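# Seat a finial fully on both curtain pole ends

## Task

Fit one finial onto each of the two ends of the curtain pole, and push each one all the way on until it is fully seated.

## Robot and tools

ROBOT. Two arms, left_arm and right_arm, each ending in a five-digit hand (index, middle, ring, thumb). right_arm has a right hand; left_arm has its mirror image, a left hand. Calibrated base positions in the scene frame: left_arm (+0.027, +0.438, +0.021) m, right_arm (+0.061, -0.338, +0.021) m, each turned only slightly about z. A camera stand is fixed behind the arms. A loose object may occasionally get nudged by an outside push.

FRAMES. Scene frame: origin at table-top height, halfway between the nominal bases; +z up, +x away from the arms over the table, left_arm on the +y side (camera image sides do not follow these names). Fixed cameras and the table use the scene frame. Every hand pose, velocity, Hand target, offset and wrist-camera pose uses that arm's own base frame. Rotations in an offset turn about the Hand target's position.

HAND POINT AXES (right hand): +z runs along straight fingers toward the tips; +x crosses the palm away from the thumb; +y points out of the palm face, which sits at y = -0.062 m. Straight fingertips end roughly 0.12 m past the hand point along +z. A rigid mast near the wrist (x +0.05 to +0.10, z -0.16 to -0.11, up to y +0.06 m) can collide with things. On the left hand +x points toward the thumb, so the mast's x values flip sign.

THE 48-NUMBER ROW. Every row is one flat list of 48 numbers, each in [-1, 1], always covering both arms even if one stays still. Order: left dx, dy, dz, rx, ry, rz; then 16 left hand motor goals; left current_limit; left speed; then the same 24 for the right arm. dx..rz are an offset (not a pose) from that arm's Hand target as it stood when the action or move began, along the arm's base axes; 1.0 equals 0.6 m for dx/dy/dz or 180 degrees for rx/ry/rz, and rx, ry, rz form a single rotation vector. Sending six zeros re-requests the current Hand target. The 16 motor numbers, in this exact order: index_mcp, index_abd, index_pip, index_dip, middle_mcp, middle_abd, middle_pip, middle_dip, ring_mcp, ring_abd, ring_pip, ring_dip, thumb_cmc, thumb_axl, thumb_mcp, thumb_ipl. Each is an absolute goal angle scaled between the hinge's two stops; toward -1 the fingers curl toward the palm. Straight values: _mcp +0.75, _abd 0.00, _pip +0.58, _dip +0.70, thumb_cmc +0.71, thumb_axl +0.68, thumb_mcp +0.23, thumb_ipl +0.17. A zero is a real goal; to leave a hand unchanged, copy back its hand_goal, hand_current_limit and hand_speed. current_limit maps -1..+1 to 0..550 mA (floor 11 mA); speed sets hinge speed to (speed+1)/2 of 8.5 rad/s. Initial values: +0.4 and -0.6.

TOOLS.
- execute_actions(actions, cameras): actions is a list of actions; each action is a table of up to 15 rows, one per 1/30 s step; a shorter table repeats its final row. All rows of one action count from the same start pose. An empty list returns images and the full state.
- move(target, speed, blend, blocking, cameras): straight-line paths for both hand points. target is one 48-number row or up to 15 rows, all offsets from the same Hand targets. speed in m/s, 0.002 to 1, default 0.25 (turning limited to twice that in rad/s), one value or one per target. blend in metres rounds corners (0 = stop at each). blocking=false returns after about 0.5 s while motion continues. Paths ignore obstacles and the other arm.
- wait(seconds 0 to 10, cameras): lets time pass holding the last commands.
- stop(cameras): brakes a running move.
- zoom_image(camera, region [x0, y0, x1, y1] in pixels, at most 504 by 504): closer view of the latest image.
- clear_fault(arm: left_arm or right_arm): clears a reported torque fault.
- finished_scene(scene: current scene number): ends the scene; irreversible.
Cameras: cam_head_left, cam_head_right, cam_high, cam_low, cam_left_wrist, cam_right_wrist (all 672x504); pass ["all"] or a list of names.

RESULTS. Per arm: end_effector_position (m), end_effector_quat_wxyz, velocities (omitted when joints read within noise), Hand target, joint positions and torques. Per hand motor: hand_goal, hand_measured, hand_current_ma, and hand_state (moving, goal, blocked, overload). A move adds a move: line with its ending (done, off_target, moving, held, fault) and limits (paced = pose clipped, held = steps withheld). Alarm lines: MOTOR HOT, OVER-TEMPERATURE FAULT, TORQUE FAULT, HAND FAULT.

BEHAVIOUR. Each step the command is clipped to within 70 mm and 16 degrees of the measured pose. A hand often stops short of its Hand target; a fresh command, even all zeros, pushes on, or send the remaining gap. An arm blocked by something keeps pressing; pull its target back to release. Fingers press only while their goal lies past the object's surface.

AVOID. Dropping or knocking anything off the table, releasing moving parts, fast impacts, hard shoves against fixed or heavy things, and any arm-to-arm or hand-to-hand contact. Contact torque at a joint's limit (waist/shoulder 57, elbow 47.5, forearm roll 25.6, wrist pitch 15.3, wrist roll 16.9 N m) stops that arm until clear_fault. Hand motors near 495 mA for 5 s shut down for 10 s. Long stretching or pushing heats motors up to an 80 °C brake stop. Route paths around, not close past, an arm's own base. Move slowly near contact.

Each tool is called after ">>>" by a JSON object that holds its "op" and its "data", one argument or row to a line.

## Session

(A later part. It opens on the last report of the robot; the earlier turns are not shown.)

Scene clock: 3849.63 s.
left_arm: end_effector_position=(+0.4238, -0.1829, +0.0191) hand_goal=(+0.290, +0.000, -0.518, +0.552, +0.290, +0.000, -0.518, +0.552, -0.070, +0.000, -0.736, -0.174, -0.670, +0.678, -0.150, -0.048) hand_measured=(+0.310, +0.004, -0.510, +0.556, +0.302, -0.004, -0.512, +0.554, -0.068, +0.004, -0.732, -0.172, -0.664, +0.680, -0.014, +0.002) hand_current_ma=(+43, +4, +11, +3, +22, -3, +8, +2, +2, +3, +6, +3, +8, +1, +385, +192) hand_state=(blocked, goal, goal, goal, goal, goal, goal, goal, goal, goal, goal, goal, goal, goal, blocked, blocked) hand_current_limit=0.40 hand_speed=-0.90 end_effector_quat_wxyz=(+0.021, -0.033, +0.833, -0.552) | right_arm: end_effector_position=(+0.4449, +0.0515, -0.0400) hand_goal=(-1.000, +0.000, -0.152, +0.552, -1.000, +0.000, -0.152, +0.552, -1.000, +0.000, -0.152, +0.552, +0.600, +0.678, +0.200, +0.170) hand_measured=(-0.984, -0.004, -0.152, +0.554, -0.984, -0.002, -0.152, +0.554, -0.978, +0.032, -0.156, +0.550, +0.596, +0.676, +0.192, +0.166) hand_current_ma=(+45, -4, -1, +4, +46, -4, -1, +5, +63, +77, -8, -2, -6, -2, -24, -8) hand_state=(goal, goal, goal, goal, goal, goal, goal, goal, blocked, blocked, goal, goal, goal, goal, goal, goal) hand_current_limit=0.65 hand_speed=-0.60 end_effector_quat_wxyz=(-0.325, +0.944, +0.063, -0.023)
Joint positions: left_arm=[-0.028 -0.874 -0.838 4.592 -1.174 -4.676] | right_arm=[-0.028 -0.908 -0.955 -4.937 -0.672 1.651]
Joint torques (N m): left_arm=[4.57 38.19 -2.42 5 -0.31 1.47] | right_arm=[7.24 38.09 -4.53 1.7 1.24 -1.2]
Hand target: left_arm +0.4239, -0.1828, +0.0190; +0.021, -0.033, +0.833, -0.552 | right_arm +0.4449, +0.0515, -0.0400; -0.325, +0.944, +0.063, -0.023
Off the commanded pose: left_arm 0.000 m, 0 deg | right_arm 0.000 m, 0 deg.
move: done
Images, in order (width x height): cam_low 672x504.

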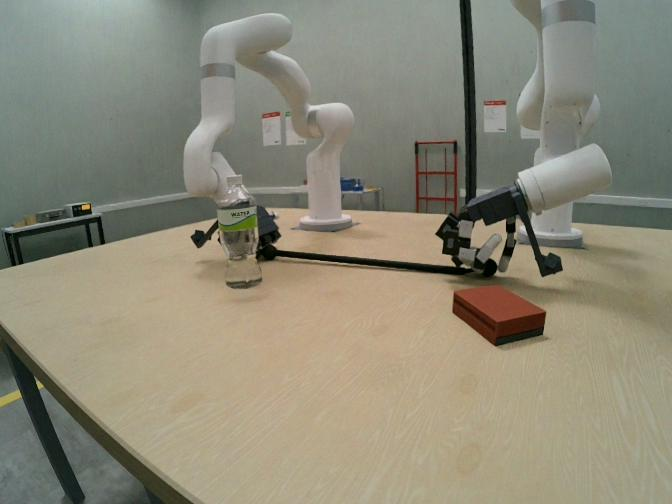

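>>> {"op": "move", "data": {
  "target": [0.0008,-0.0117,0,0,0,0,0.27,0,-0.518,0.552,0.27,0,-0.518,0.552,-0.07,0,-0.736,-0.174,-0.671,0.677,-0.18,-0.049,0.75,-0.9,0,0,0,0,0,0,-1,0,-0.153,0.551,-1,0,-0.153,0.551,-1,0,-0.153,0.551,0.6,0.677,0.2,0.17,0.65,-0.6],
  "speed": 0.015,
  "cameras": ["cam_low"]
}}

>>> {"op": "zoom_image", "data": {
  "camera": "cam_low",
  "region": [445, 245, 508, 287]
}}

Scene clock: 3869.70 s.
left_arm: end_effector_position=(+0.4244, -0.1897, +0.0190) hand_goal=(+0.270, +0.000, -0.518, +0.552, +0.270, +0.000, -0.518, +0.552, -0.070, +0.000, -0.736, -0.174, -0.670, +0.678, -0.180, -0.048) hand_measured=(+0.270, +0.004, -0.512, +0.556, +0.270, -0.004, -0.512, +0.554, -0.068, +0.004, -0.732, -0.172, -0.664, +0.680, +0.006, +0.008) hand_current_ma=(+0, +3, +8, +3, +0, -3, +9, +3, +2, +3, +6, +3, +8, +1, +481, +221) hand_state=(goal, goal, goal, goal, goal, goal, goal, goal, goal, goal, goal, goal, goal, goal, blocked, blocked) hand_current_limit=0.75 hand_speed=-0.90 end_effector_quat_wxyz=(+0.021, -0.033, +0.833, -0.551) | right_arm: end_effector_position=(+0.4449, +0.0515, -0.0400) hand_goal=(-1.000, +0.000, -0.152, +0.552, -1.000, +0.000, -0.152, +0.552, -1.000, +0.000, -0.152, +0.552, +0.600, +0.678, +0.200, +0.170) hand_measured=(-0.984, -0.004, -0.152, +0.554, -0.984, -0.002, -0.152, +0.554, -0.978, +0.032, -0.156, +0.550, +0.596, +0.676, +0.192, +0.166) hand_current_ma=(+45, -4, -1, +4, +43, -4, -1, +5, +63, +77, -8, -2, -6, -2, -24, -8) hand_state=(goal, goal, goal, goal, goal, goal, goal, goal, blocked, blocked, goal, goal, goal, goal, goal, goal) hand_current_limit=0.65 hand_speed=-0.60 end_effector_quat_wxyz=(-0.325, +0.944, +0.063, -0.023)
Joint positions: left_arm=[-0.044 -0.875 -0.84 4.577 -1.173 -4.678] | right_arm=[-0.028 -0.908 -0.955 -4.937 -0.672 1.651]
Joint torques (N m): left_arm=[-9.42 18.11 -11.64 -5.43 -4.8 -1.51] | right_arm=[5.33 38.39 -7.17 0.49 1.22 -1.15]
Hand target: left_arm +0.4243, -0.1898, +0.0190; +0.021, -0.033, +0.833, -0.552 | right_arm +0.4449, +0.0515, -0.0400; -0.325, +0.944, +0.063, -0.023
Off the commanded pose: left_arm 0.000 m, 0 deg | right_arm 0.000 m, 0 deg.
move: done
Images, in order (width x height): cam_low 672x504.

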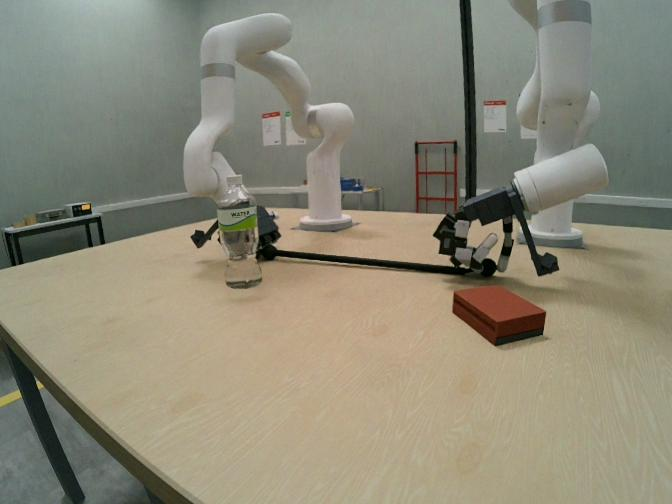

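Scaled by 8.000 from the camera's 672x504 image, which has a finer 960x720 frame.

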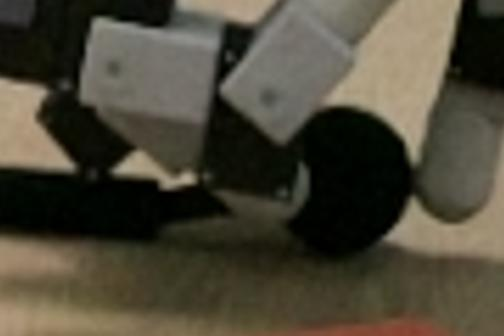

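>>> {"op": "move", "data": {
  "target": [
    [-0.002,0.025,-0.001,0,0,0,0.27,0,-0.518,0.552,0.27,0,-0.518,0.552,-0.07,0,-0.736,-0.174,-0.671,0.677,-0.18,-0.049,0.4,-0.9,0,0,0,0,0,0,-1,0,-0.153,0.551,-1,0,-0.153,0.551,-1,0,-0.153,0.551,0.6,0.677,0.2,0.17,0.65,-0.6],
    [-0.002,0.025,-0.001,0,0,0,0.5,0,-0.518,0.552,0.5,0,-0.518,0.552,-0.07,0,-0.736,-0.174,-0.671,0.677,0.12,-0.049,0.4,-0.9,0,0,0,0,0,0,-1,0,-0.153,0.551,-1,0,-0.153,0.551,-1,0,-0.153,0.551,0.6,0.677,0.2,0.17,0.65,-0.6],
    [-0.002,0.025,0.15,0,0,0,0.5,0,-0.518,0.552,0.5,0,-0.518,0.552,-0.07,0,-0.736,-0.174,-0.671,0.677,0.12,-0.049,0.4,-0.6,0,0,0,0,0,0,-1,0,-0.153,0.551,-1,0,-0.153,0.551,-1,0,-0.153,0.551,0.6,0.677,0.2,0.17,0.65,-0.6]
  ],
  "speed": [0.03,0.03,0.08]
}}

>>> {"op": "move", "data": {
  "target": [-0.0473,0.1832,0.0693,0.2880,0.0231,0,-0.685,0,-0.591,0.551,-0.685,0,-0.591,0.551,-0.685,0,-0.591,0.551,0.6,0.677,0.2,0.17,0.4,-0.4,0,0,0,0,0,0,-1,0,-0.153,0.551,-1,0,-0.153,0.551,-1,0,-0.153,0.551,0.6,0.677,0.2,0.17,0.65,-0.6],
  "speed": 0.2,
  "cameras": ["cam_left_wrist","cam_low","cam_head_left"]
}}

>>> {"op": "zoom_image", "data": {
  "camera": "cam_left_wrist",
  "region": [280, 0, 480, 160]
}}

>>> {"op": "zoom_image", "data": {
  "camera": "cam_low",
  "region": [445, 245, 508, 287]
}}

Scene clock: 3914.60 s.
left_arm: end_effector_position=(+0.4231, -0.1748, +0.1090) hand_goal=(+0.500, +0.000, -0.518, +0.552, +0.500, +0.000, -0.518, +0.552, -0.070, +0.000, -0.736, -0.174, -0.670, +0.678, +0.120, -0.048) hand_measured=(+0.486, +0.004, -0.520, +0.550, +0.488, -0.004, -0.520, +0.550, -0.068, +0.004, -0.732, -0.172, -0.668, +0.680, +0.116, -0.046) hand_current_ma=(-24, +3, -1, -2, -20, -3, -1, -2, +2, +3, +6, +3, +3, +1, -4, +4) hand_state=(goal, goal, goal, goal, goal, goal, goal, goal, goal, goal, goal, goal, goal, goal, goal, goal) hand_current_limit=0.40 hand_speed=-0.60 end_effector_quat_wxyz=(+0.021, -0.033, +0.833, -0.552) | right_arm: end_effector_position=(+0.4449, +0.0515, -0.0400) hand_goal=(-1.000, +0.000, -0.152, +0.552, -1.000, +0.000, -0.152, +0.552, -1.000, +0.000, -0.152, +0.552, +0.600, +0.678, +0.200, +0.170) hand_measured=(-0.984, -0.004, -0.152, +0.554, -0.984, -0.002, -0.152, +0.554, -0.978, +0.032, -0.156, +0.550, +0.596, +0.676, +0.192, +0.166) hand_current_ma=(+45, -4, -1, +4, +43, -4, -1, +5, +63, +77, -8, -2, -6, -2, -24, -8) hand_state=(goal, goal, goal, goal, goal, goal, goal, goal, blocked, blocked, goal, goal, goal, goal, goal, goal) hand_current_limit=0.65 hand_speed=-0.60 end_effector_quat_wxyz=(-0.325, +0.944, +0.063, -0.023)
Joint positions: left_arm=[-0.01 -0.637 -0.76 4.678 -1.162 -4.848] | right_arm=[-0.028 -0.908 -0.955 -4.937 -0.672 1.651]
Joint torques (N m): left_arm=[4.51 34.75 -4.77 4.81 0.92 -1.59] | right_arm=[4.57 36.78 -11.47 -0.7 1.06 -1.14]
Hand target: left_arm +0.4231, -0.1748, +0.1090; +0.021, -0.033, +0.833, -0.552 | right_arm +0.4449, +0.0515, -0.0400; -0.325, +0.944, +0.063, -0.023
Off the commanded pose: left_arm 0.000 m, 0 deg | right_arm 0.000 m, 0 deg.
move: done

Scene clock: 3917.60 s.
left_arm: end_effector_position=(+0.3948, -0.0648, +0.1506) hand_goal=(-0.684, +0.000, -0.590, +0.552, -0.684, +0.000, -0.590, +0.552, -0.684, +0.000, -0.590, +0.552, +0.600, +0.678, +0.200, +0.170) hand_measured=(-0.668, +0.002, -0.586, +0.550, -0.670, -0.004, -0.586, +0.550, -0.670, +0.004, -0.590, +0.550, +0.592, +0.680, +0.196, +0.168) hand_current_ma=(+31, +3, +5, -2, +26, -3, +6, -2, +26, +3, +0, -3, -12, +1, -7, -4) hand_state=(goal, goal, goal, goal, goal, goal, goal, goal, goal, goal, goal, goal, goal, goal, goal, goal) hand_current_limit=0.40 hand_speed=-0.40 end_effector_quat_wxyz=(+0.004, -0.040, +0.991, -0.130) | right_arm: end_effector_position=(+0.4449, +0.0515, -0.0400) hand_goal=(-1.000, +0.000, -0.152, +0.552, -1.000, +0.000, -0.152, +0.552, -1.000, +0.000, -0.152, +0.552, +0.600, +0.678, +0.200, +0.170) hand_measured=(-0.984, -0.004, -0.152, +0.554, -0.984, -0.002, -0.152, +0.554, -0.978, +0.032, -0.156, +0.550, +0.596, +0.676, +0.192, +0.166) hand_current_ma=(+45, -4, -1, +4, +43, -4, -1, +5, +63, +77, -8, -2, -6, -2, -24, -8) hand_state=(goal, goal, goal, goal, goal, goal, goal, goal, blocked, blocked, goal, goal, goal, goal, goal, goal) hand_current_limit=0.65 hand_speed=-0.60 end_effector_quat_wxyz=(-0.325, +0.944, +0.063, -0.023)
Joint positions: left_arm=[-0.207 -0.358 -0.724 5.556 -0.384 -5.89] | right_arm=[-0.028 -0.908 -0.955 -4.937 -0.672 1.651]
Joint torques (N m): left_arm=[-5.36 11.7 -17.17 5.33 -2.79 -1.67] | right_arm=[4.2 36.16 -13 0.17 1.08 -1.28]
Hand target: left_arm +0.3948, -0.0649, +0.1506; +0.004, -0.040, +0.991, -0.130 | right_arm +0.4449, +0.0515, -0.0400; -0.325, +0.944, +0.063, -0.023
Off the commanded pose: left_arm 0.000 m, 0 deg | right_arm 0.000 m, 0 deg.
move: done
camera_calibration:
cam_left_wrist: T_world_to_cam=[[0.803905, -0.577344, 0.142868, -0.405821], [-0.40597, -0.357113, 0.841225, -0.0370246], [-0.434656, -0.734265, -0.521469, 0.325716], [0, 0, 0, 1]] pos_world=[0.452785, -0.00835868, 0.258976]
Images, in order (width x height): cam_head_left 672x504, cam_low 672x504, cam_left_wrist 672x504.

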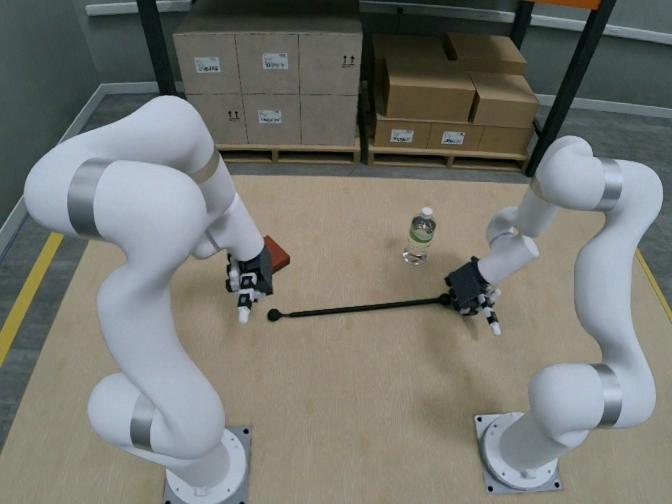

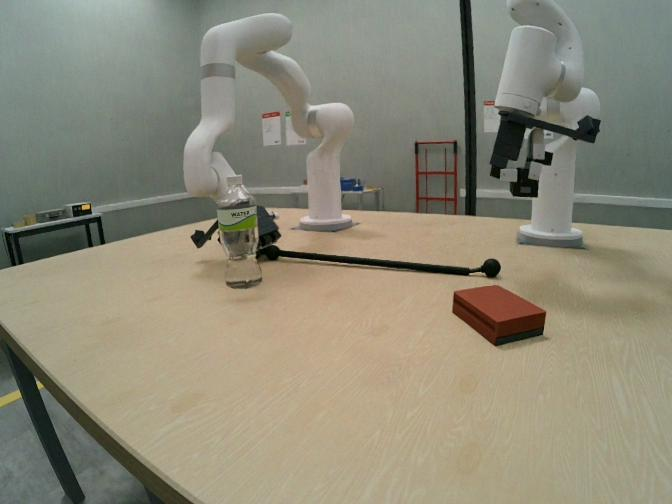

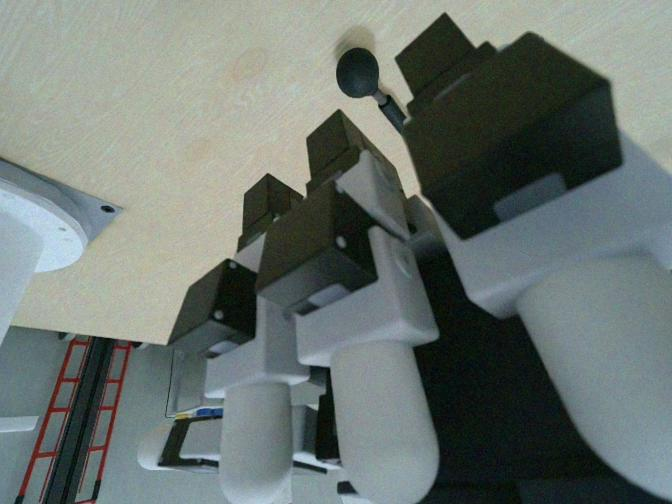

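Scaled by 2.520 from the camera's 672x504 image, which has a finer 960x720 frame.

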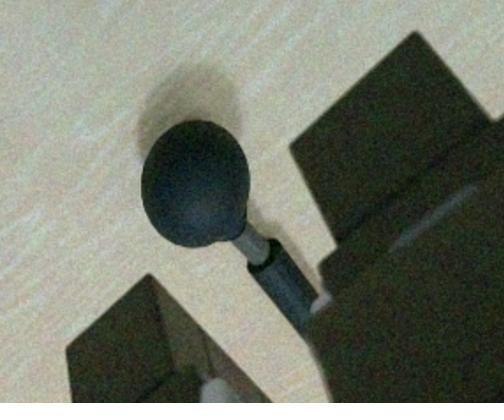

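Scaled by 8.000 from the camera's 672x504 image, which has a finer 960x720 frame.

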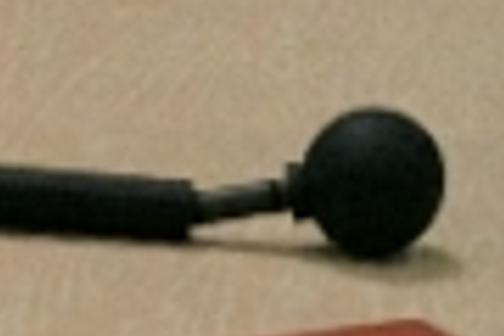

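>>> {"op": "move", "data": {
  "target": [
    [0.0478,-0.1838,-0.051,-0.2880,-0.0231,0,0.55,0,-0.518,0.552,0.55,0,-0.518,0.552,-0.07,0,-0.736,-0.174,-0.671,0.677,0.169,-0.049,0.4,-0.4,-0.0022,0.0165,0,0,0,0,-1,0,-0.153,0.551,-1,0,-0.153,0.551,-1,0,-0.153,0.551,0.6,0.677,0.2,0.17,0.65,-0.6],
    [0.0478,-0.1838,-0.2208,-0.2880,-0.0231,0,0.55,0,-0.518,0.552,0.55,0,-0.518,0.552,-0.07,0,-0.736,-0.174,-0.671,0.677,0.169,-0.049,0.4,-0.8,-0.0022,0.0165,0,0,0,0,-1,0,-0.153,0.551,-1,0,-0.153,0.551,-1,0,-0.153,0.551,0.6,0.677,0.2,0.17,0.65,-0.6],
    [0.0478,-0.1838,-0.2208,-0.2880,-0.0231,0,0.28,0,-0.518,0.552,0.28,0,-0.518,0.552,-0.07,0,-0.736,-0.174,-0.671,0.677,-0.18,-0.049,0.75,-0.9,-0.0022,0.0165,0,0,0,0,-1,0,-0.153,0.551,-1,0,-0.153,0.551,-1,0,-0.153,0.551,0.6,0.677,0.2,0.17,0.65,-0.6]
  ],
  "speed": [0.15,0.06,0.06],
  "cameras": ["cam_low","cam_head_left"]
}}

>>> {"op": "zoom_image", "data": {
  "camera": "cam_low",
  "region": [445, 245, 508, 287]
}}

Scene clock: 3979.60 s.
left_arm: end_effector_position=(+0.4234, -0.1751, +0.0181) hand_goal=(+0.280, +0.000, -0.518, +0.552, +0.280, +0.000, -0.518, +0.552, -0.070, +0.000, -0.736, -0.174, -0.670, +0.678, -0.180, -0.048) hand_measured=(+0.306, +0.002, -0.516, +0.550, +0.302, -0.004, -0.514, +0.550, -0.068, +0.004, -0.732, -0.172, -0.668, +0.680, +0.006, -0.028) hand_current_ma=(+60, +3, +2, -1, +45, -3, +3, -1, +3, +3, +6, +3, +2, +1, +481, +58) hand_state=(blocked, goal, goal, goal, blocked, goal, goal, goal, goal, goal, goal, goal, goal, goal, blocked, goal) hand_current_limit=0.75 hand_speed=-0.90 end_effector_quat_wxyz=(+0.021, -0.033, +0.833, -0.552) | right_arm: end_effector_position=(+0.4436, +0.0614, -0.0400) hand_goal=(-1.000, +0.000, -0.152, +0.552, -1.000, +0.000, -0.152, +0.552, -1.000, +0.000, -0.152, +0.552, +0.600, +0.678, +0.200, +0.170) hand_measured=(-0.984, -0.004, -0.152, +0.554, -0.986, -0.002, -0.152, +0.554, -0.978, +0.032, -0.156, +0.550, +0.596, +0.676, +0.192, +0.166) hand_current_ma=(+45, -4, -1, +4, +34, -4, -1, +5, +63, +77, -8, -2, -6, -2, -24, -8) hand_state=(goal, goal, goal, goal, goal, goal, goal, goal, blocked, blocked, goal, goal, goal, goal, goal, goal) hand_current_limit=0.65 hand_speed=-0.60 end_effector_quat_wxyz=(-0.325, +0.944, +0.063, -0.023)
Joint positions: left_arm=[-0.011 -0.876 -0.838 4.609 -1.173 -4.673] | right_arm=[-0.007 -0.906 -0.951 -4.914 -0.67 1.647]
Joint torques (N m): left_arm=[-4.38 18.83 -11.12 -4.9 -4.02 1.56] | right_arm=[7.77 41.61 -5.3 2.5 1.17 -1.28]
Hand target: left_arm +0.4234, -0.1751, +0.0181; +0.021, -0.033, +0.833, -0.552 | right_arm +0.4436, +0.0614, -0.0400; -0.325, +0.944, +0.063, -0.023
Off the commanded pose: left_arm 0.000 m, 0 deg | right_arm 0.000 m, 0 deg.
move: done
Images, in order (width x height): cam_head_left 672x504, cam_low 672x504.

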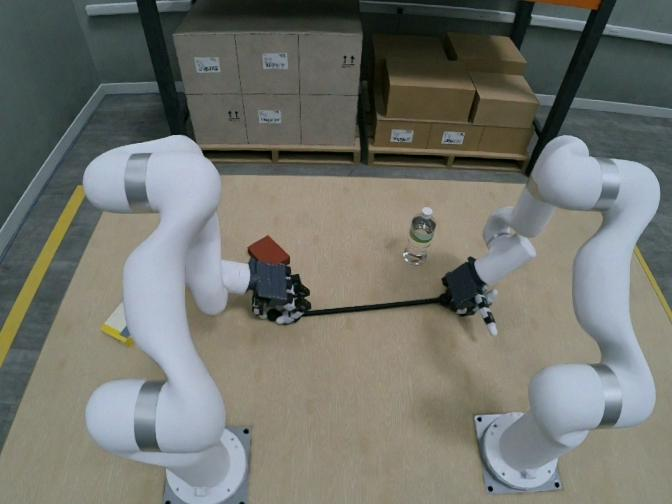

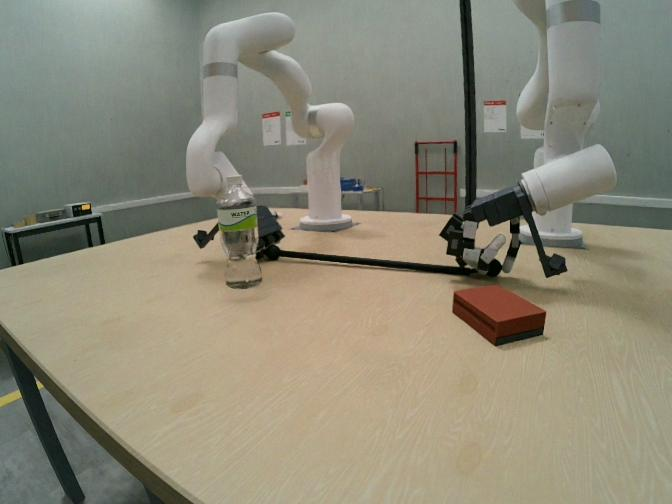

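Scaled by 8.000 from the camera's 672x504 image, which has a finer 960x720 frame.

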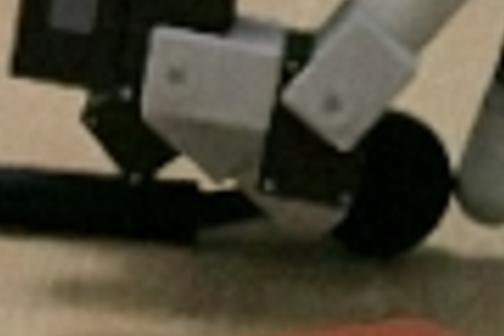

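>>> {"op": "move", "data": {
  "target": [
    [0.0022,-0.0017,0.001,0,0,-0.0117,0.28,0,-0.518,0.552,0.28,0,-0.518,0.552,-0.07,0,-0.736,-0.174,-0.671,0.677,-0.18,-0.049,0.75,-0.9,0,0,0,0,0,0,-1,0,-0.153,0.551,-1,0,-0.153,0.551,-1,0,-0.153,0.551,0.6,0.677,0.2,0.17,0.65,-0.6],
    [0.003,-0.0133,0.001,0,0,-0.0117,0.28,0,-0.518,0.552,0.28,0,-0.518,0.552,-0.07,0,-0.736,-0.174,-0.671,0.677,-0.18,-0.049,0.75,-0.9,0,0,0,0,0,0,-1,0,-0.153,0.551,-1,0,-0.153,0.551,-1,0,-0.153,0.551,0.6,0.677,0.2,0.17,0.65,-0.6]
  ],
  "speed": 0.01,
  "cameras": ["cam_low"]
}}

>>> {"op": "zoom_image", "data": {
  "camera": "cam_low",
  "region": [445, 245, 508, 287]
}}

Scene clock: 4001.13 s.
left_arm: end_effector_position=(+0.4252, -0.1830, +0.0187) hand_goal=(+0.280, +0.000, -0.518, +0.552, +0.280, +0.000, -0.518, +0.552, -0.070, +0.000, -0.736, -0.174, -0.670, +0.678, -0.180, -0.048) hand_measured=(+0.280, +0.004, -0.514, +0.552, +0.280, -0.004, -0.512, +0.554, -0.068, +0.004, -0.732, -0.172, -0.660, +0.680, +0.032, +0.002) hand_current_ma=(-1, +3, +4, +0, -1, -3, +8, +1, +3, +3, +6, +3, +17, +2, +481, +194) hand_state=(goal, goal, goal, goal, goal, goal, goal, goal, goal, goal, goal, goal, goal, goal, blocked, blocked) hand_current_limit=0.75 hand_speed=-0.90 end_effector_quat_wxyz=(+0.010, -0.018, +0.834, -0.552) | right_arm: end_effector_position=(+0.4436, +0.0613, -0.0400) hand_goal=(-1.000, +0.000, -0.152, +0.552, -1.000, +0.000, -0.152, +0.552, -1.000, +0.000, -0.152, +0.552, +0.600, +0.678, +0.200, +0.170) hand_measured=(-0.984, -0.004, -0.152, +0.554, -0.994, -0.002, -0.152, +0.554, -0.978, +0.032, -0.156, +0.550, +0.596, +0.676, +0.192, +0.166) hand_current_ma=(+45, -4, -1, +4, +14, -4, -1, +5, +63, +77, -8, -2, -6, -2, -24, -8) hand_state=(goal, goal, goal, goal, goal, goal, goal, goal, blocked, blocked, goal, goal, goal, goal, goal, goal) hand_current_limit=0.65 hand_speed=-0.60 end_effector_quat_wxyz=(-0.324, +0.944, +0.063, -0.023)
Joint positions: left_arm=[-0.029 -0.881 -0.859 4.633 -1.171 -4.691] | right_arm=[-0.007 -0.906 -0.951 -4.914 -0.67 1.647]
Joint torques (N m): left_arm=[-6.78 16.97 -11.97 -5.65 -4.39 -1.52] | right_arm=[8.55 39.71 -6.39 2.28 0.62 -1.13]
Hand target: left_arm +0.4252, -0.1831, +0.0187; +0.010, -0.018, +0.834, -0.552 | right_arm +0.4436, +0.0614, -0.0400; -0.325, +0.944, +0.063, -0.023
Off the commanded pose: left_arm 0.000 m, 0 deg | right_arm 0.000 m, 0 deg.
move: done
Images, in order (width x height): cam_low 672x504.

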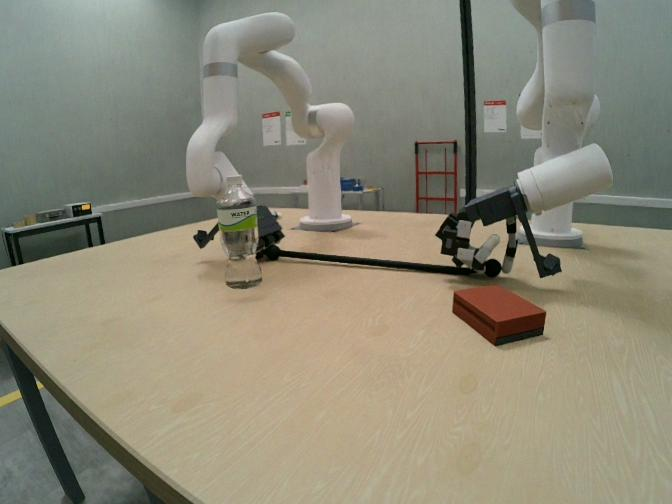

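Scaled by 8.000 from the camera's 672x504 image, which has a finer 960x720 frame.

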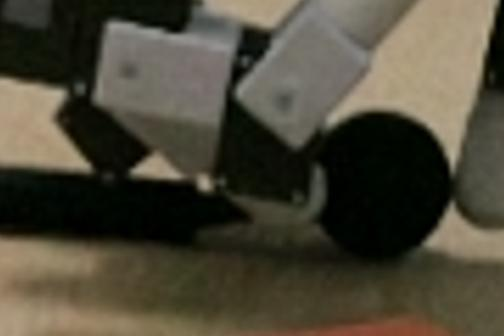

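>>> {"op": "move", "data": {
  "target": [
    [0,0.003,-0.001,0,0,0,0.5,0,-0.518,0.552,0.5,0,-0.518,0.552,-0.07,0,-0.736,-0.174,-0.671,0.677,0.12,-0.049,0.4,-0.8,0,0,0,0,0,0,-1,0,-0.153,0.551,-1,0,-0.153,0.551,-1,0,-0.153,0.551,0.6,0.677,0.2,0.17,0.65,-0.6],
    [0,0.003,0.15,0,0,0,0.5,0,-0.518,0.552,0.5,0,-0.518,0.552,-0.07,0,-0.736,-0.174,-0.671,0.677,0.12,-0.049,0.4,-0.6,0,0,0,0,0,0,-1,0,-0.153,0.551,-1,0,-0.153,0.551,-1,0,-0.153,0.551,0.6,0.677,0.2,0.17,0.65,-0.6],
    [-0.02,0.17,0.2,0.2880,0.0231,0,-0.685,0,-0.591,0.551,-0.685,0,-0.591,0.551,-0.685,0,-0.591,0.551,0.6,0.677,0.2,0.17,0.4,-0.4,0,0,0,0,0,0,-1,0,-0.153,0.551,-1,0,-0.153,0.551,-1,0,-0.153,0.551,0.6,0.677,0.2,0.17,0.65,-0.6]
  ],
  "speed": [0.03,0.08,0.2],
  "cameras": ["cam_left_wrist","cam_low","cam_head_left"]
}}

>>> {"op": "zoom_image", "data": {
  "camera": "cam_left_wrist",
  "region": [260, 0, 420, 160]
}}

>>> {"op": "zoom_image", "data": {
  "camera": "cam_head_left",
  "region": [260, 295, 320, 335]
}}

>>> {"op": "zoom_image", "data": {
  "camera": "cam_low",
  "region": [460, 250, 505, 280]
}}

Scene clock: 4050.33 s.
left_arm: end_effector_position=(+0.4132, -0.0811, +0.1387) hand_goal=(-0.684, +0.000, -0.590, +0.552, -0.684, +0.000, -0.590, +0.552, -0.684, +0.000, -0.590, +0.552, +0.600, +0.678, +0.200, +0.170) hand_measured=(-0.666, +0.002, -0.586, +0.552, -0.668, -0.004, -0.586, +0.554, -0.666, +0.004, -0.592, +0.550, +0.594, +0.680, +0.192, +0.166) hand_current_ma=(+38, +2, +4, +0, +32, -3, +5, +1, +36, +3, -1, -3, -9, +2, -18, -7) hand_state=(goal, goal, goal, goal, goal, goal, goal, goal, goal, goal, goal, goal, goal, goal, goal, goal) hand_current_limit=0.40 hand_speed=-0.40 end_effector_quat_wxyz=(-0.012, -0.031, +0.991, -0.131) | right_arm: end_effector_position=(+0.4436, +0.0614, -0.0400) hand_goal=(-1.000, +0.000, -0.152, +0.552, -1.000, +0.000, -0.152, +0.552, -1.000, +0.000, -0.152, +0.552, +0.600, +0.678, +0.200, +0.170) hand_measured=(-0.984, -0.004, -0.152, +0.554, -0.994, -0.002, -0.152, +0.554, -0.978, +0.032, -0.156, +0.550, +0.596, +0.676, +0.192, +0.166) hand_current_ma=(+45, -4, -1, +4, +14, -4, -1, +5, +63, +77, -8, -2, -6, -2, -24, -8) hand_state=(goal, goal, goal, goal, goal, goal, goal, goal, blocked, blocked, goal, goal, goal, goal, goal, goal) hand_current_limit=0.65 hand_speed=-0.60 end_effector_quat_wxyz=(-0.325, +0.944, +0.063, -0.023)
Joint positions: left_arm=[-0.231 -0.438 -0.801 5.578 -0.408 -5.918] | right_arm=[-0.007 -0.906 -0.951 -4.914 -0.67 1.647]
Joint torques (N m): left_arm=[-6.62 13.1 -16.77 5.49 -2.91 -1.46] | right_arm=[7.34 41.22 -7.6 1.96 -2.63 -1.24]
Hand target: left_arm +0.4132, -0.0811, +0.1387; -0.012, -0.031, +0.991, -0.131 | right_arm +0.4436, +0.0614, -0.0400; -0.325, +0.944, +0.063, -0.023
Off the commanded pose: left_arm 0.000 m, 0 deg | right_arm 0.000 m, 0 deg.
move: done
camera_calibration:
cam_left_wrist: T_world_to_cam=[[0.794427, -0.595168, 0.121081, -0.422846], [-0.389377, -0.346085, 0.853587, -0.0329427], [-0.466124, -0.725258, -0.506684, 0.327268], [0, 0, 0, 1]] pos_world=[0.475641, -0.0257123, 0.245139]
Images, in order (width x height): cam_head_left 672x504, cam_low 672x504, cam_left_wrist 672x504.

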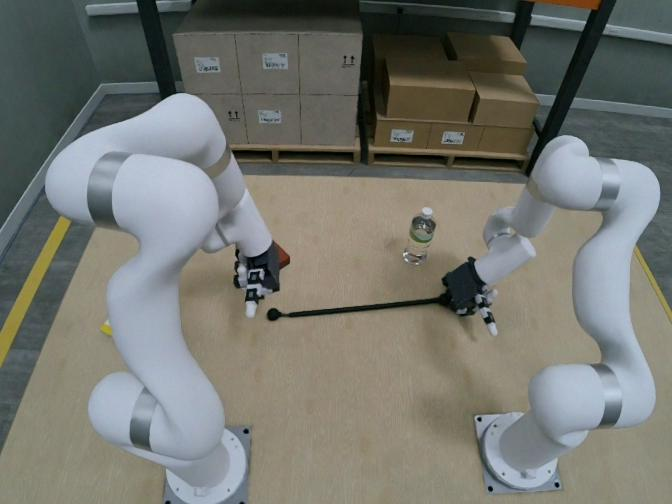

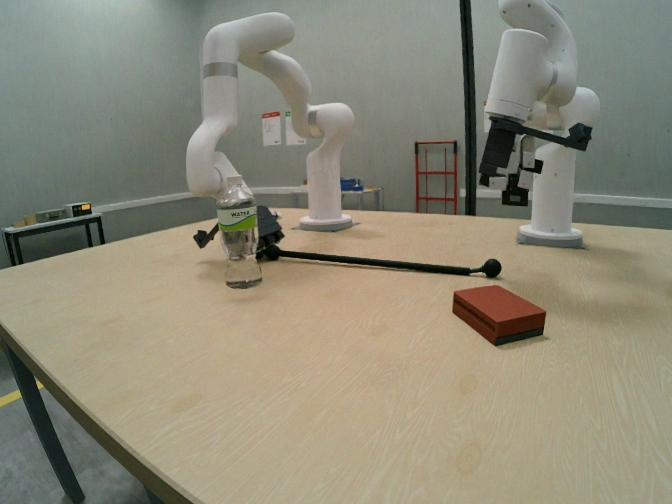

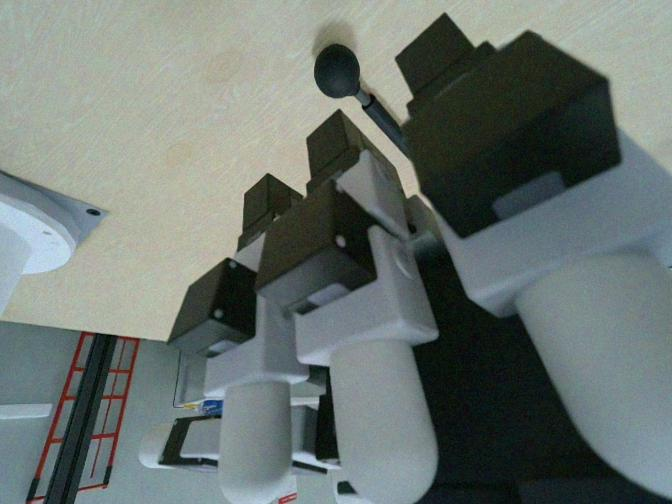

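Scaled by 3.150 from the camera's 672x504 image, which has a finer 960x720 frame.

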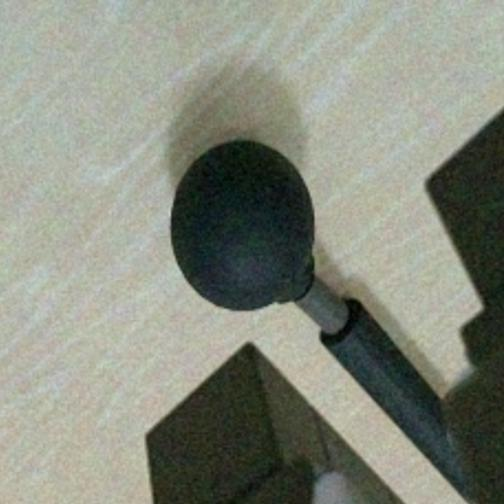

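Scaled by 8.400 from the camera's 672x504 image, which has a finer 960x720 frame.

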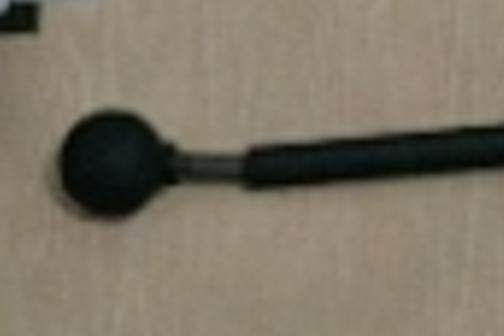

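Scaled by 11.200 from the camera's 672x504 image, which has a finer 960x720 frame.

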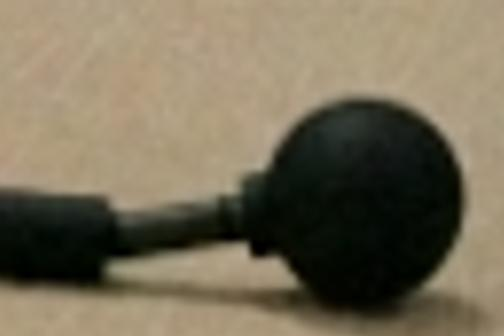

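>>> {"op": "move", "data": {
  "target": [0.0097,-0.037,-0.1812,0,0,0.0117,-0.685,0,-0.591,0.551,-0.685,0,-0.591,0.551,-0.685,0,-0.591,0.551,0.6,0.677,0.2,0.17,0.75,-0.6,0,0,0,0,0,0,-1,0,-0.153,0.551,-1,0,-0.153,0.551,-1,0,-0.153,0.551,0.6,0.677,0.2,0.17,0.65,-0.6],
  "speed": 0.1,
  "cameras": ["cam_left_wrist","cam_low"]
}}

>>> {"op": "zoom_image", "data": {
  "camera": "cam_low",
  "region": [440, 230, 515, 280]
}}

>>> {"op": "zoom_image", "data": {
  "camera": "cam_left_wrist",
  "region": [200, 60, 400, 260]
}}

Scene clock: 4115.83 s.
left_arm: end_effector_position=(+0.4191, -0.1033, +0.0300) hand_goal=(-0.684, +0.000, -0.590, +0.552, -0.684, +0.000, -0.590, +0.552, -0.684, +0.000, -0.590, +0.552, +0.600, +0.678, +0.200, +0.170) hand_measured=(-0.666, +0.002, -0.586, +0.552, -0.668, -0.004, -0.586, +0.554, -0.666, +0.004, -0.592, +0.550, +0.594, +0.680, +0.192, +0.166) hand_current_ma=(+38, +2, +4, +0, +32, -3, +5, +1, +36, +3, -1, -3, -9, +2, -18, -7) hand_state=(goal, goal, goal, goal, goal, goal, goal, goal, goal, goal, goal, goal, goal, goal, goal, goal) hand_current_limit=0.75 hand_speed=-0.60 end_effector_quat_wxyz=(-0.010, -0.049, +0.990, -0.131) | right_arm: end_effector_position=(+0.4436, +0.0614, -0.0400) hand_goal=(-1.000, +0.000, -0.152, +0.552, -1.000, +0.000, -0.152, +0.552, -1.000, +0.000, -0.152, +0.552, +0.600, +0.678, +0.200, +0.170) hand_measured=(-0.984, -0.004, -0.152, +0.554, -0.994, -0.002, -0.152, +0.554, -0.978, +0.032, -0.156, +0.550, +0.596, +0.676, +0.192, +0.166) hand_current_ma=(+45, -4, -1, +4, +14, -4, -1, +5, +63, +77, -8, -2, -6, -2, -24, -8) hand_state=(goal, goal, goal, goal, goal, goal, goal, goal, blocked, blocked, goal, goal, goal, goal, goal, goal) hand_current_limit=0.65 hand_speed=-0.60 end_effector_quat_wxyz=(-0.325, +0.944, +0.063, -0.023)
Joint positions: left_arm=[-0.271 -0.707 -0.865 5.053 -0.272 -5.443] | right_arm=[-0.007 -0.906 -0.951 -4.914 -0.67 1.647]
Joint torques (N m): left_arm=[5.31 20.52 -4.71 -4.78 2.45 1.56] | right_arm=[6.8 40.67 -8.55 1.69 -2.78 -1.23]
Hand target: left_arm +0.4191, -0.1033, +0.0300; -0.010, -0.049, +0.990, -0.131 | right_arm +0.4436, +0.0614, -0.0400; -0.325, +0.944, +0.063, -0.023
Off the commanded pose: left_arm 0.000 m, 0 deg | right_arm 0.000 m, 0 deg.
move: done
camera_calibration:
cam_left_wrist: T_world_to_cam=[[0.815708, -0.565696, 0.120867, -0.433432], [-0.376322, -0.360264, 0.853576, 0.0475126], [-0.43932, -0.741754, -0.506754, 0.245892], [0, 0, 0, 1]] pos_world=[0.47946, -0.0456821, 0.136439]
Images, in order (width x height): cam_low 672x504, cam_left_wrist 672x504.

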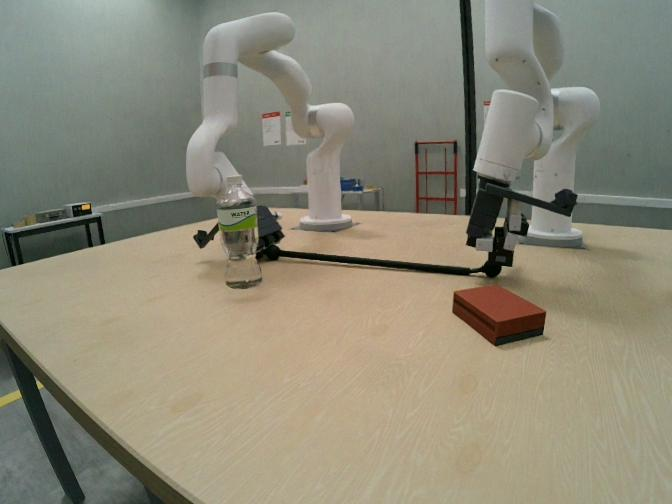

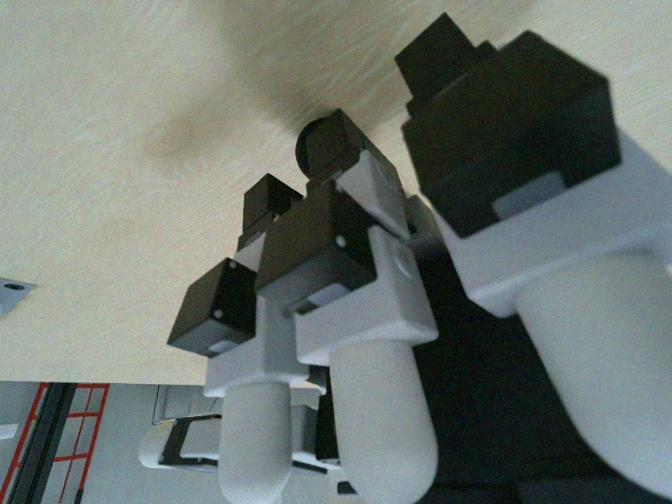

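Scaled by 6.720 from the camera's 672x504 image, which has a finer 960x720 frame.

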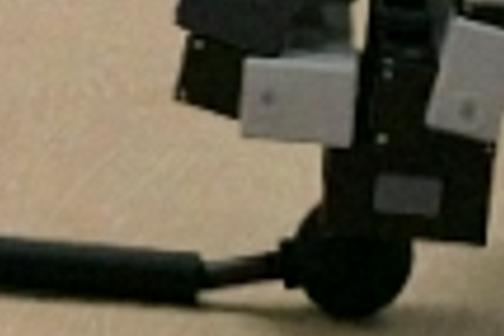

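Scaled by 2.520 from the camera's 672x504 image, which has a finer 960x720 frame.

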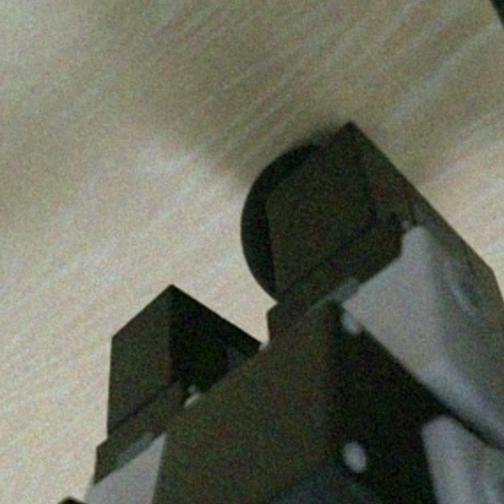

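>>> {"op": "move", "data": {
  "target": [
    [0,0,-0.0308,0,0,0,-0.685,0,-0.591,0.551,-0.685,0,-0.591,0.551,-0.685,0,-0.591,0.551,0.6,0.677,0.2,0.17,0.75,-0.6,0,0,0,0,0,0,-1,0,-0.153,0.551,-1,0,-0.153,0.551,-1,0,-0.153,0.551,0.6,0.677,0.2,0.17,0.65,-0.6],
    [0,0,-0.0417,0,0,0,-0.685,0,-0.591,0.551,-0.685,0,-0.591,0.551,-0.685,0,-0.591,0.551,0.6,0.677,0.2,0.17,0.75,-0.6,-0.0009,0.0066,0,0,0,0,-1,0,-0.153,0.551,-1,0,-0.153,0.551,-1,0,-0.153,0.551,0.6,0.677,0.2,0.17,0.65,-0.6]
  ],
  "speed": [0.03,0.01],
  "cameras": ["cam_left_wrist","cam_low"]
}}

>>> {"op": "zoom_image", "data": {
  "camera": "cam_low",
  "region": [440, 230, 515, 280]
}}

Scene clock: 4134.77 s.
left_arm: end_effector_position=(+0.4199, -0.1036, +0.0060) hand_goal=(-0.684, +0.000, -0.590, +0.552, -0.684, +0.000, -0.590, +0.552, -0.684, +0.000, -0.590, +0.552, +0.600, +0.678, +0.200, +0.170) hand_measured=(-0.804, -0.002, -0.548, +0.566, -0.790, -0.004, -0.556, +0.564, -0.666, +0.004, -0.592, +0.550, +0.608, +0.676, +0.192, +0.166) hand_current_ma=(-462, -2, +107, +24, -388, -3, +80, +18, +35, +3, -1, -3, +11, -2, -18, -7) hand_state=(blocked, goal, blocked, goal, blocked, goal, blocked, goal, goal, goal, goal, goal, goal, goal, goal, goal) hand_current_limit=0.75 hand_speed=-0.60 end_effector_quat_wxyz=(-0.009, -0.049, +0.990, -0.132) | right_arm: end_effector_position=(+0.4431, +0.0653, -0.0400) hand_goal=(-1.000, +0.000, -0.152, +0.552, -1.000, +0.000, -0.152, +0.552, -1.000, +0.000, -0.152, +0.552, +0.600, +0.678, +0.200, +0.170) hand_measured=(-0.984, -0.004, -0.152, +0.554, -0.996, -0.002, -0.152, +0.554, -0.978, +0.032, -0.156, +0.550, +0.596, +0.676, +0.192, +0.166) hand_current_ma=(+45, -4, -1, +4, +8, -4, -1, +5, +63, +77, -8, -2, -6, -2, -24, -8) hand_state=(goal, goal, goal, goal, goal, goal, goal, goal, blocked, blocked, goal, goal, goal, goal, goal, goal) hand_current_limit=0.65 hand_speed=-0.60 end_effector_quat_wxyz=(-0.325, +0.943, +0.063, -0.023)
Joint positions: left_arm=[-0.271 -0.765 -0.882 4.897 -0.26 -5.282] | right_arm=[0.001 -0.906 -0.95 -4.904 -0.67 1.646]
Joint torques (N m): left_arm=[-1.09 -11.38 3.48 -4.25 7.53 2.29] | right_arm=[8.69 43.42 -4.97 2.78 1.2 -1.24]
Hand target: left_arm +0.4191, -0.1033, +0.0050; -0.010, -0.049, +0.990, -0.131 | right_arm +0.4431, +0.0653, -0.0400; -0.325, +0.944, +0.063, -0.023
Off the commanded pose: left_arm 0.001 m, 0 deg | right_arm 0.000 m, 0 deg.
move: done
camera_calibration:
cam_left_wrist: T_world_to_cam=[[0.815482, -0.56551, 0.123238, -0.431294], [-0.378285, -0.359612, 0.852983, 0.0691064], [-0.438052, -0.742211, -0.507181, 0.233313], [0, 0, 0, 1]] pos_world=[0.480058, -0.0458815, 0.112537]
Images, in order (width x height): cam_low 672x504, cam_left_wrist 672x504.

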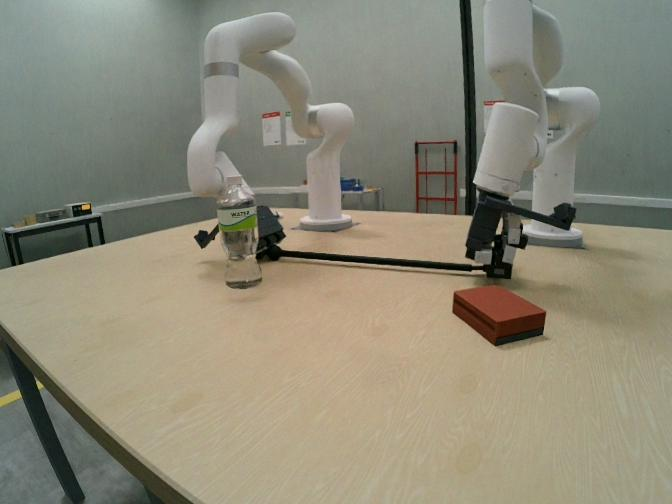

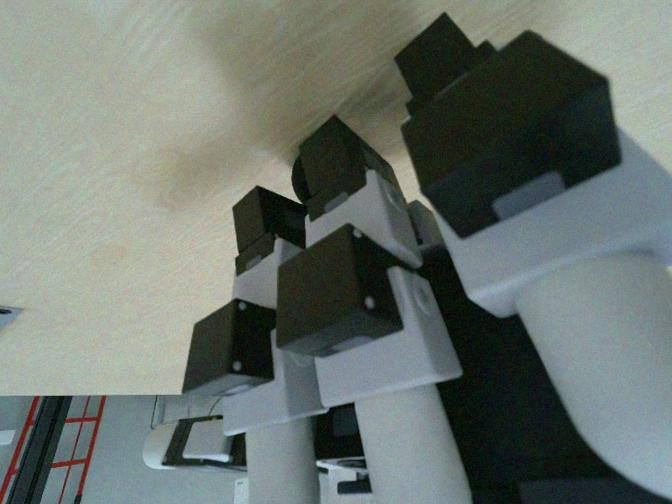

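Scaled by 6.720 from the camera's 672x504 image, which has a finer 960x720 frame.

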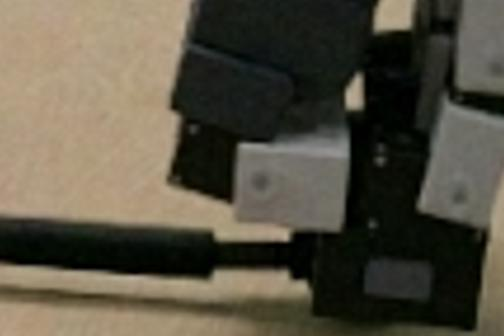

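>>> {"op": "move", "data": {
  "target": [0,0,0,0,0,0,-0.685,0,-0.591,0.551,-0.685,0,-0.591,0.551,-0.685,0,-0.591,0.551,0.6,0.677,0.2,0.17,0.75,-0.6,-0.0009,0.0066,0,0,0,0,-1,0,-0.153,0.551,-1,0,-0.153,0.551,-1,0,-0.153,0.551,0.6,0.677,0.2,0.17,0.65,-0.6],
  "speed": 0.01,
  "cameras": ["cam_low"]
}}

>>> {"op": "zoom_image", "data": {
  "camera": "cam_low",
  "region": [440, 230, 515, 280]
}}

>>> {"op": "zoom_image", "data": {
  "camera": "cam_low",
  "region": [240, 235, 300, 275]
}}

Scene clock: 4146.50 s.
left_arm: end_effector_position=(+0.4198, -0.1035, +0.0059) hand_goal=(-0.684, +0.000, -0.590, +0.552, -0.684, +0.000, -0.590, +0.552, -0.684, +0.000, -0.590, +0.552, +0.600, +0.678, +0.200, +0.170) hand_measured=(-0.810, -0.002, -0.544, +0.568, -0.794, -0.004, -0.552, +0.564, -0.666, +0.004, -0.592, +0.550, +0.608, +0.676, +0.192, +0.166) hand_current_ma=(-481, -2, +118, +27, -407, -3, +93, +22, +35, +3, -1, -3, +14, -3, -18, -7) hand_state=(blocked, goal, blocked, goal, blocked, goal, blocked, goal, goal, goal, goal, goal, goal, goal, goal, goal) hand_current_limit=0.75 hand_speed=-0.60 end_effector_quat_wxyz=(-0.009, -0.049, +0.990, -0.131) | right_arm: end_effector_position=(+0.4426, +0.0692, -0.0400) hand_goal=(-1.000, +0.000, -0.152, +0.552, -1.000, +0.000, -0.152, +0.552, -1.000, +0.000, -0.152, +0.552, +0.600, +0.678, +0.200, +0.170) hand_measured=(-0.984, -0.004, -0.152, +0.554, -1.000, -0.002, -0.152, +0.554, -0.978, +0.032, -0.156, +0.550, +0.596, +0.676, +0.192, +0.166) hand_current_ma=(+45, -4, -1, +4, +0, -4, -1, +5, +63, +77, -8, -2, -6, -2, -24, -8) hand_state=(goal, goal, goal, goal, goal, goal, goal, goal, blocked, blocked, goal, goal, goal, goal, goal, goal) hand_current_limit=0.65 hand_speed=-0.60 end_effector_quat_wxyz=(-0.324, +0.944, +0.063, -0.023)
Joint positions: left_arm=[-0.271 -0.765 -0.882 4.897 -0.26 -5.281] | right_arm=[0.01 -0.905 -0.948 -4.895 -0.669 1.644]
Joint torques (N m): left_arm=[6.67 -10.75 8 -4.45 5.3 2.03] | right_arm=[13.03 40.34 -3.49 2.4 -0.33 -1.14]
Hand target: left_arm +0.4191, -0.1033, +0.0050; -0.010, -0.049, +0.990, -0.131 | right_arm +0.4425, +0.0693, -0.0400; -0.325, +0.944, +0.063, -0.023
Off the commanded pose: left_arm 0.001 m, 0 deg | right_arm 0.000 m, 0 deg.
move: done
Images, in order (width x height): cam_low 672x504.

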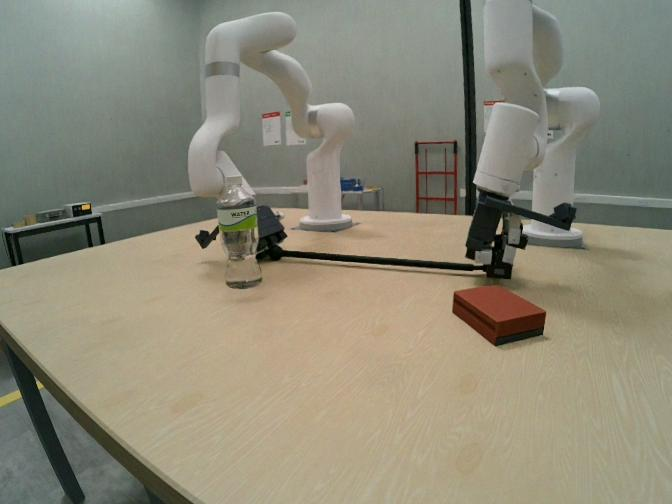

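Scaled by 6.720 from the camera's 672x504 image, which has a finer 960x720 frame.

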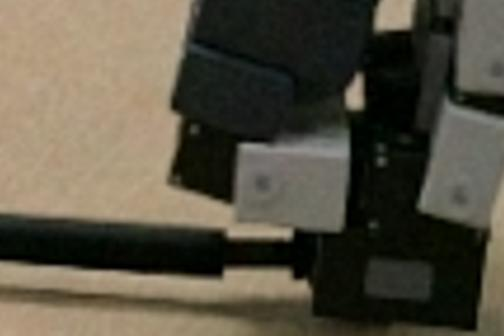

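Scaled by 8.400 from the camera's 672x504 image, which has a finer 960x720 frame.

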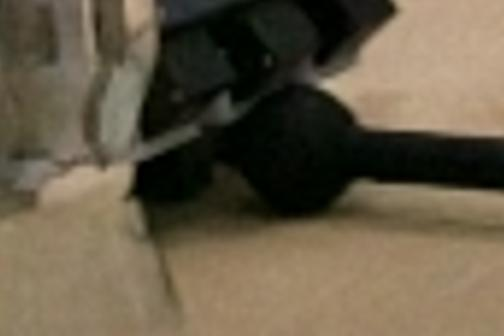

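>>> {"op": "move", "data": {
  "target": [0,0,0,0,0,0,-0.685,0,-0.591,0.551,-0.685,0,-0.591,0.551,-0.685,0,-0.591,0.551,0.6,0.677,0.2,0.17,0.75,-0.6,-0.0011,0.0083,0,0,0,0,-1,0,-0.153,0.551,-1,0,-0.153,0.551,-1,0,-0.153,0.551,0.6,0.677,0.2,0.17,0.65,-0.6],
  "speed": 0.01,
  "cameras": ["cam_low"]
}}

>>> {"op": "zoom_image", "data": {
  "camera": "cam_low",
  "region": [440, 230, 515, 280]
}}

Scene clock: 4155.83 s.
left_arm: end_effector_position=(+0.4197, -0.1035, +0.0058) hand_goal=(-0.684, +0.000, -0.590, +0.552, -0.684, +0.000, -0.590, +0.552, -0.684, +0.000, -0.590, +0.552, +0.600, +0.678, +0.200, +0.170) hand_measured=(-0.816, -0.004, -0.540, +0.568, -0.800, -0.004, -0.544, +0.568, -0.666, +0.004, -0.592, +0.550, +0.610, +0.676, +0.192, +0.166) hand_current_ma=(-481, -3, +133, +30, -438, -3, +116, +28, +35, +3, -1, -3, +17, -3, -18, -7) hand_state=(blocked, goal, blocked, goal, blocked, goal, blocked, goal, goal, goal, goal, goal, goal, goal, goal, goal) hand_current_limit=0.75 hand_speed=-0.60 end_effector_quat_wxyz=(-0.009, -0.049, +0.990, -0.131) | right_arm: end_effector_position=(+0.4419, +0.0742, -0.0400) hand_goal=(-1.000, +0.000, -0.152, +0.552, -1.000, +0.000, -0.152, +0.552, -1.000, +0.000, -0.152, +0.552, +0.600, +0.678, +0.200, +0.170) hand_measured=(-0.984, -0.004, -0.152, +0.554, -1.000, -0.002, -0.152, +0.554, -0.978, +0.032, -0.156, +0.550, +0.596, +0.676, +0.192, +0.166) hand_current_ma=(+45, -4, -1, +4, +0, -4, -1, +5, +63, +77, -8, -2, -6, -2, -24, -8) hand_state=(goal, goal, goal, goal, goal, goal, goal, goal, blocked, blocked, goal, goal, goal, goal, goal, goal) hand_current_limit=0.65 hand_speed=-0.60 end_effector_quat_wxyz=(-0.325, +0.943, +0.063, -0.023)
Joint positions: left_arm=[-0.271 -0.766 -0.882 4.897 -0.26 -5.281] | right_arm=[0.02 -0.905 -0.946 -4.883 -0.669 1.643]
Joint torques (N m): left_arm=[2.53 -8.4 -0.18 -4 0.62 0.83] | right_arm=[12.31 42.12 -3.44 2.35 -0.67 -1.23]
Hand target: left_arm +0.4191, -0.1033, +0.0050; -0.010, -0.049, +0.990, -0.131 | right_arm +0.4419, +0.0743, -0.0400; -0.325, +0.944, +0.063, -0.023
Off the commanded pose: left_arm 0.001 m, 0 deg | right_arm 0.000 m, 0 deg.
move: done
Images, in order (width x height): cam_low 672x504.

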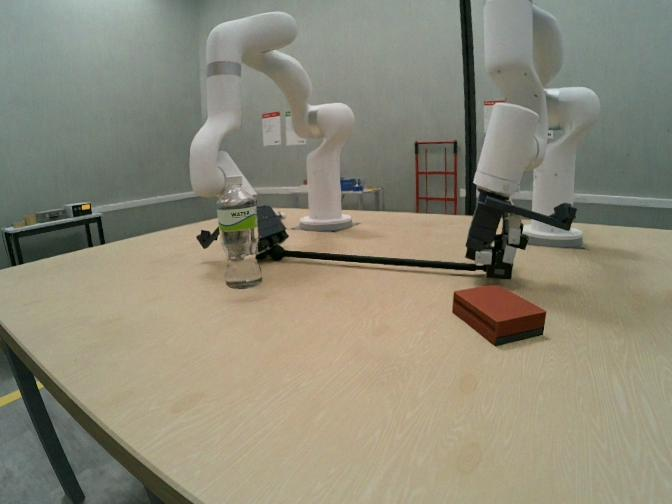

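Scaled by 6.720 from the camera's 672x504 image, which has a finer 960x720 frame.

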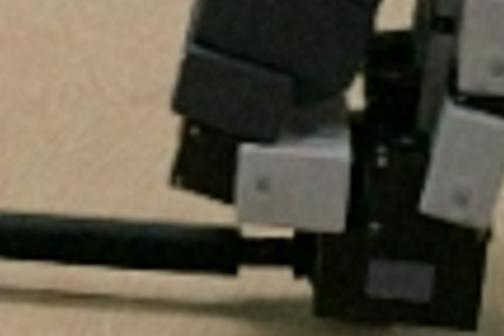

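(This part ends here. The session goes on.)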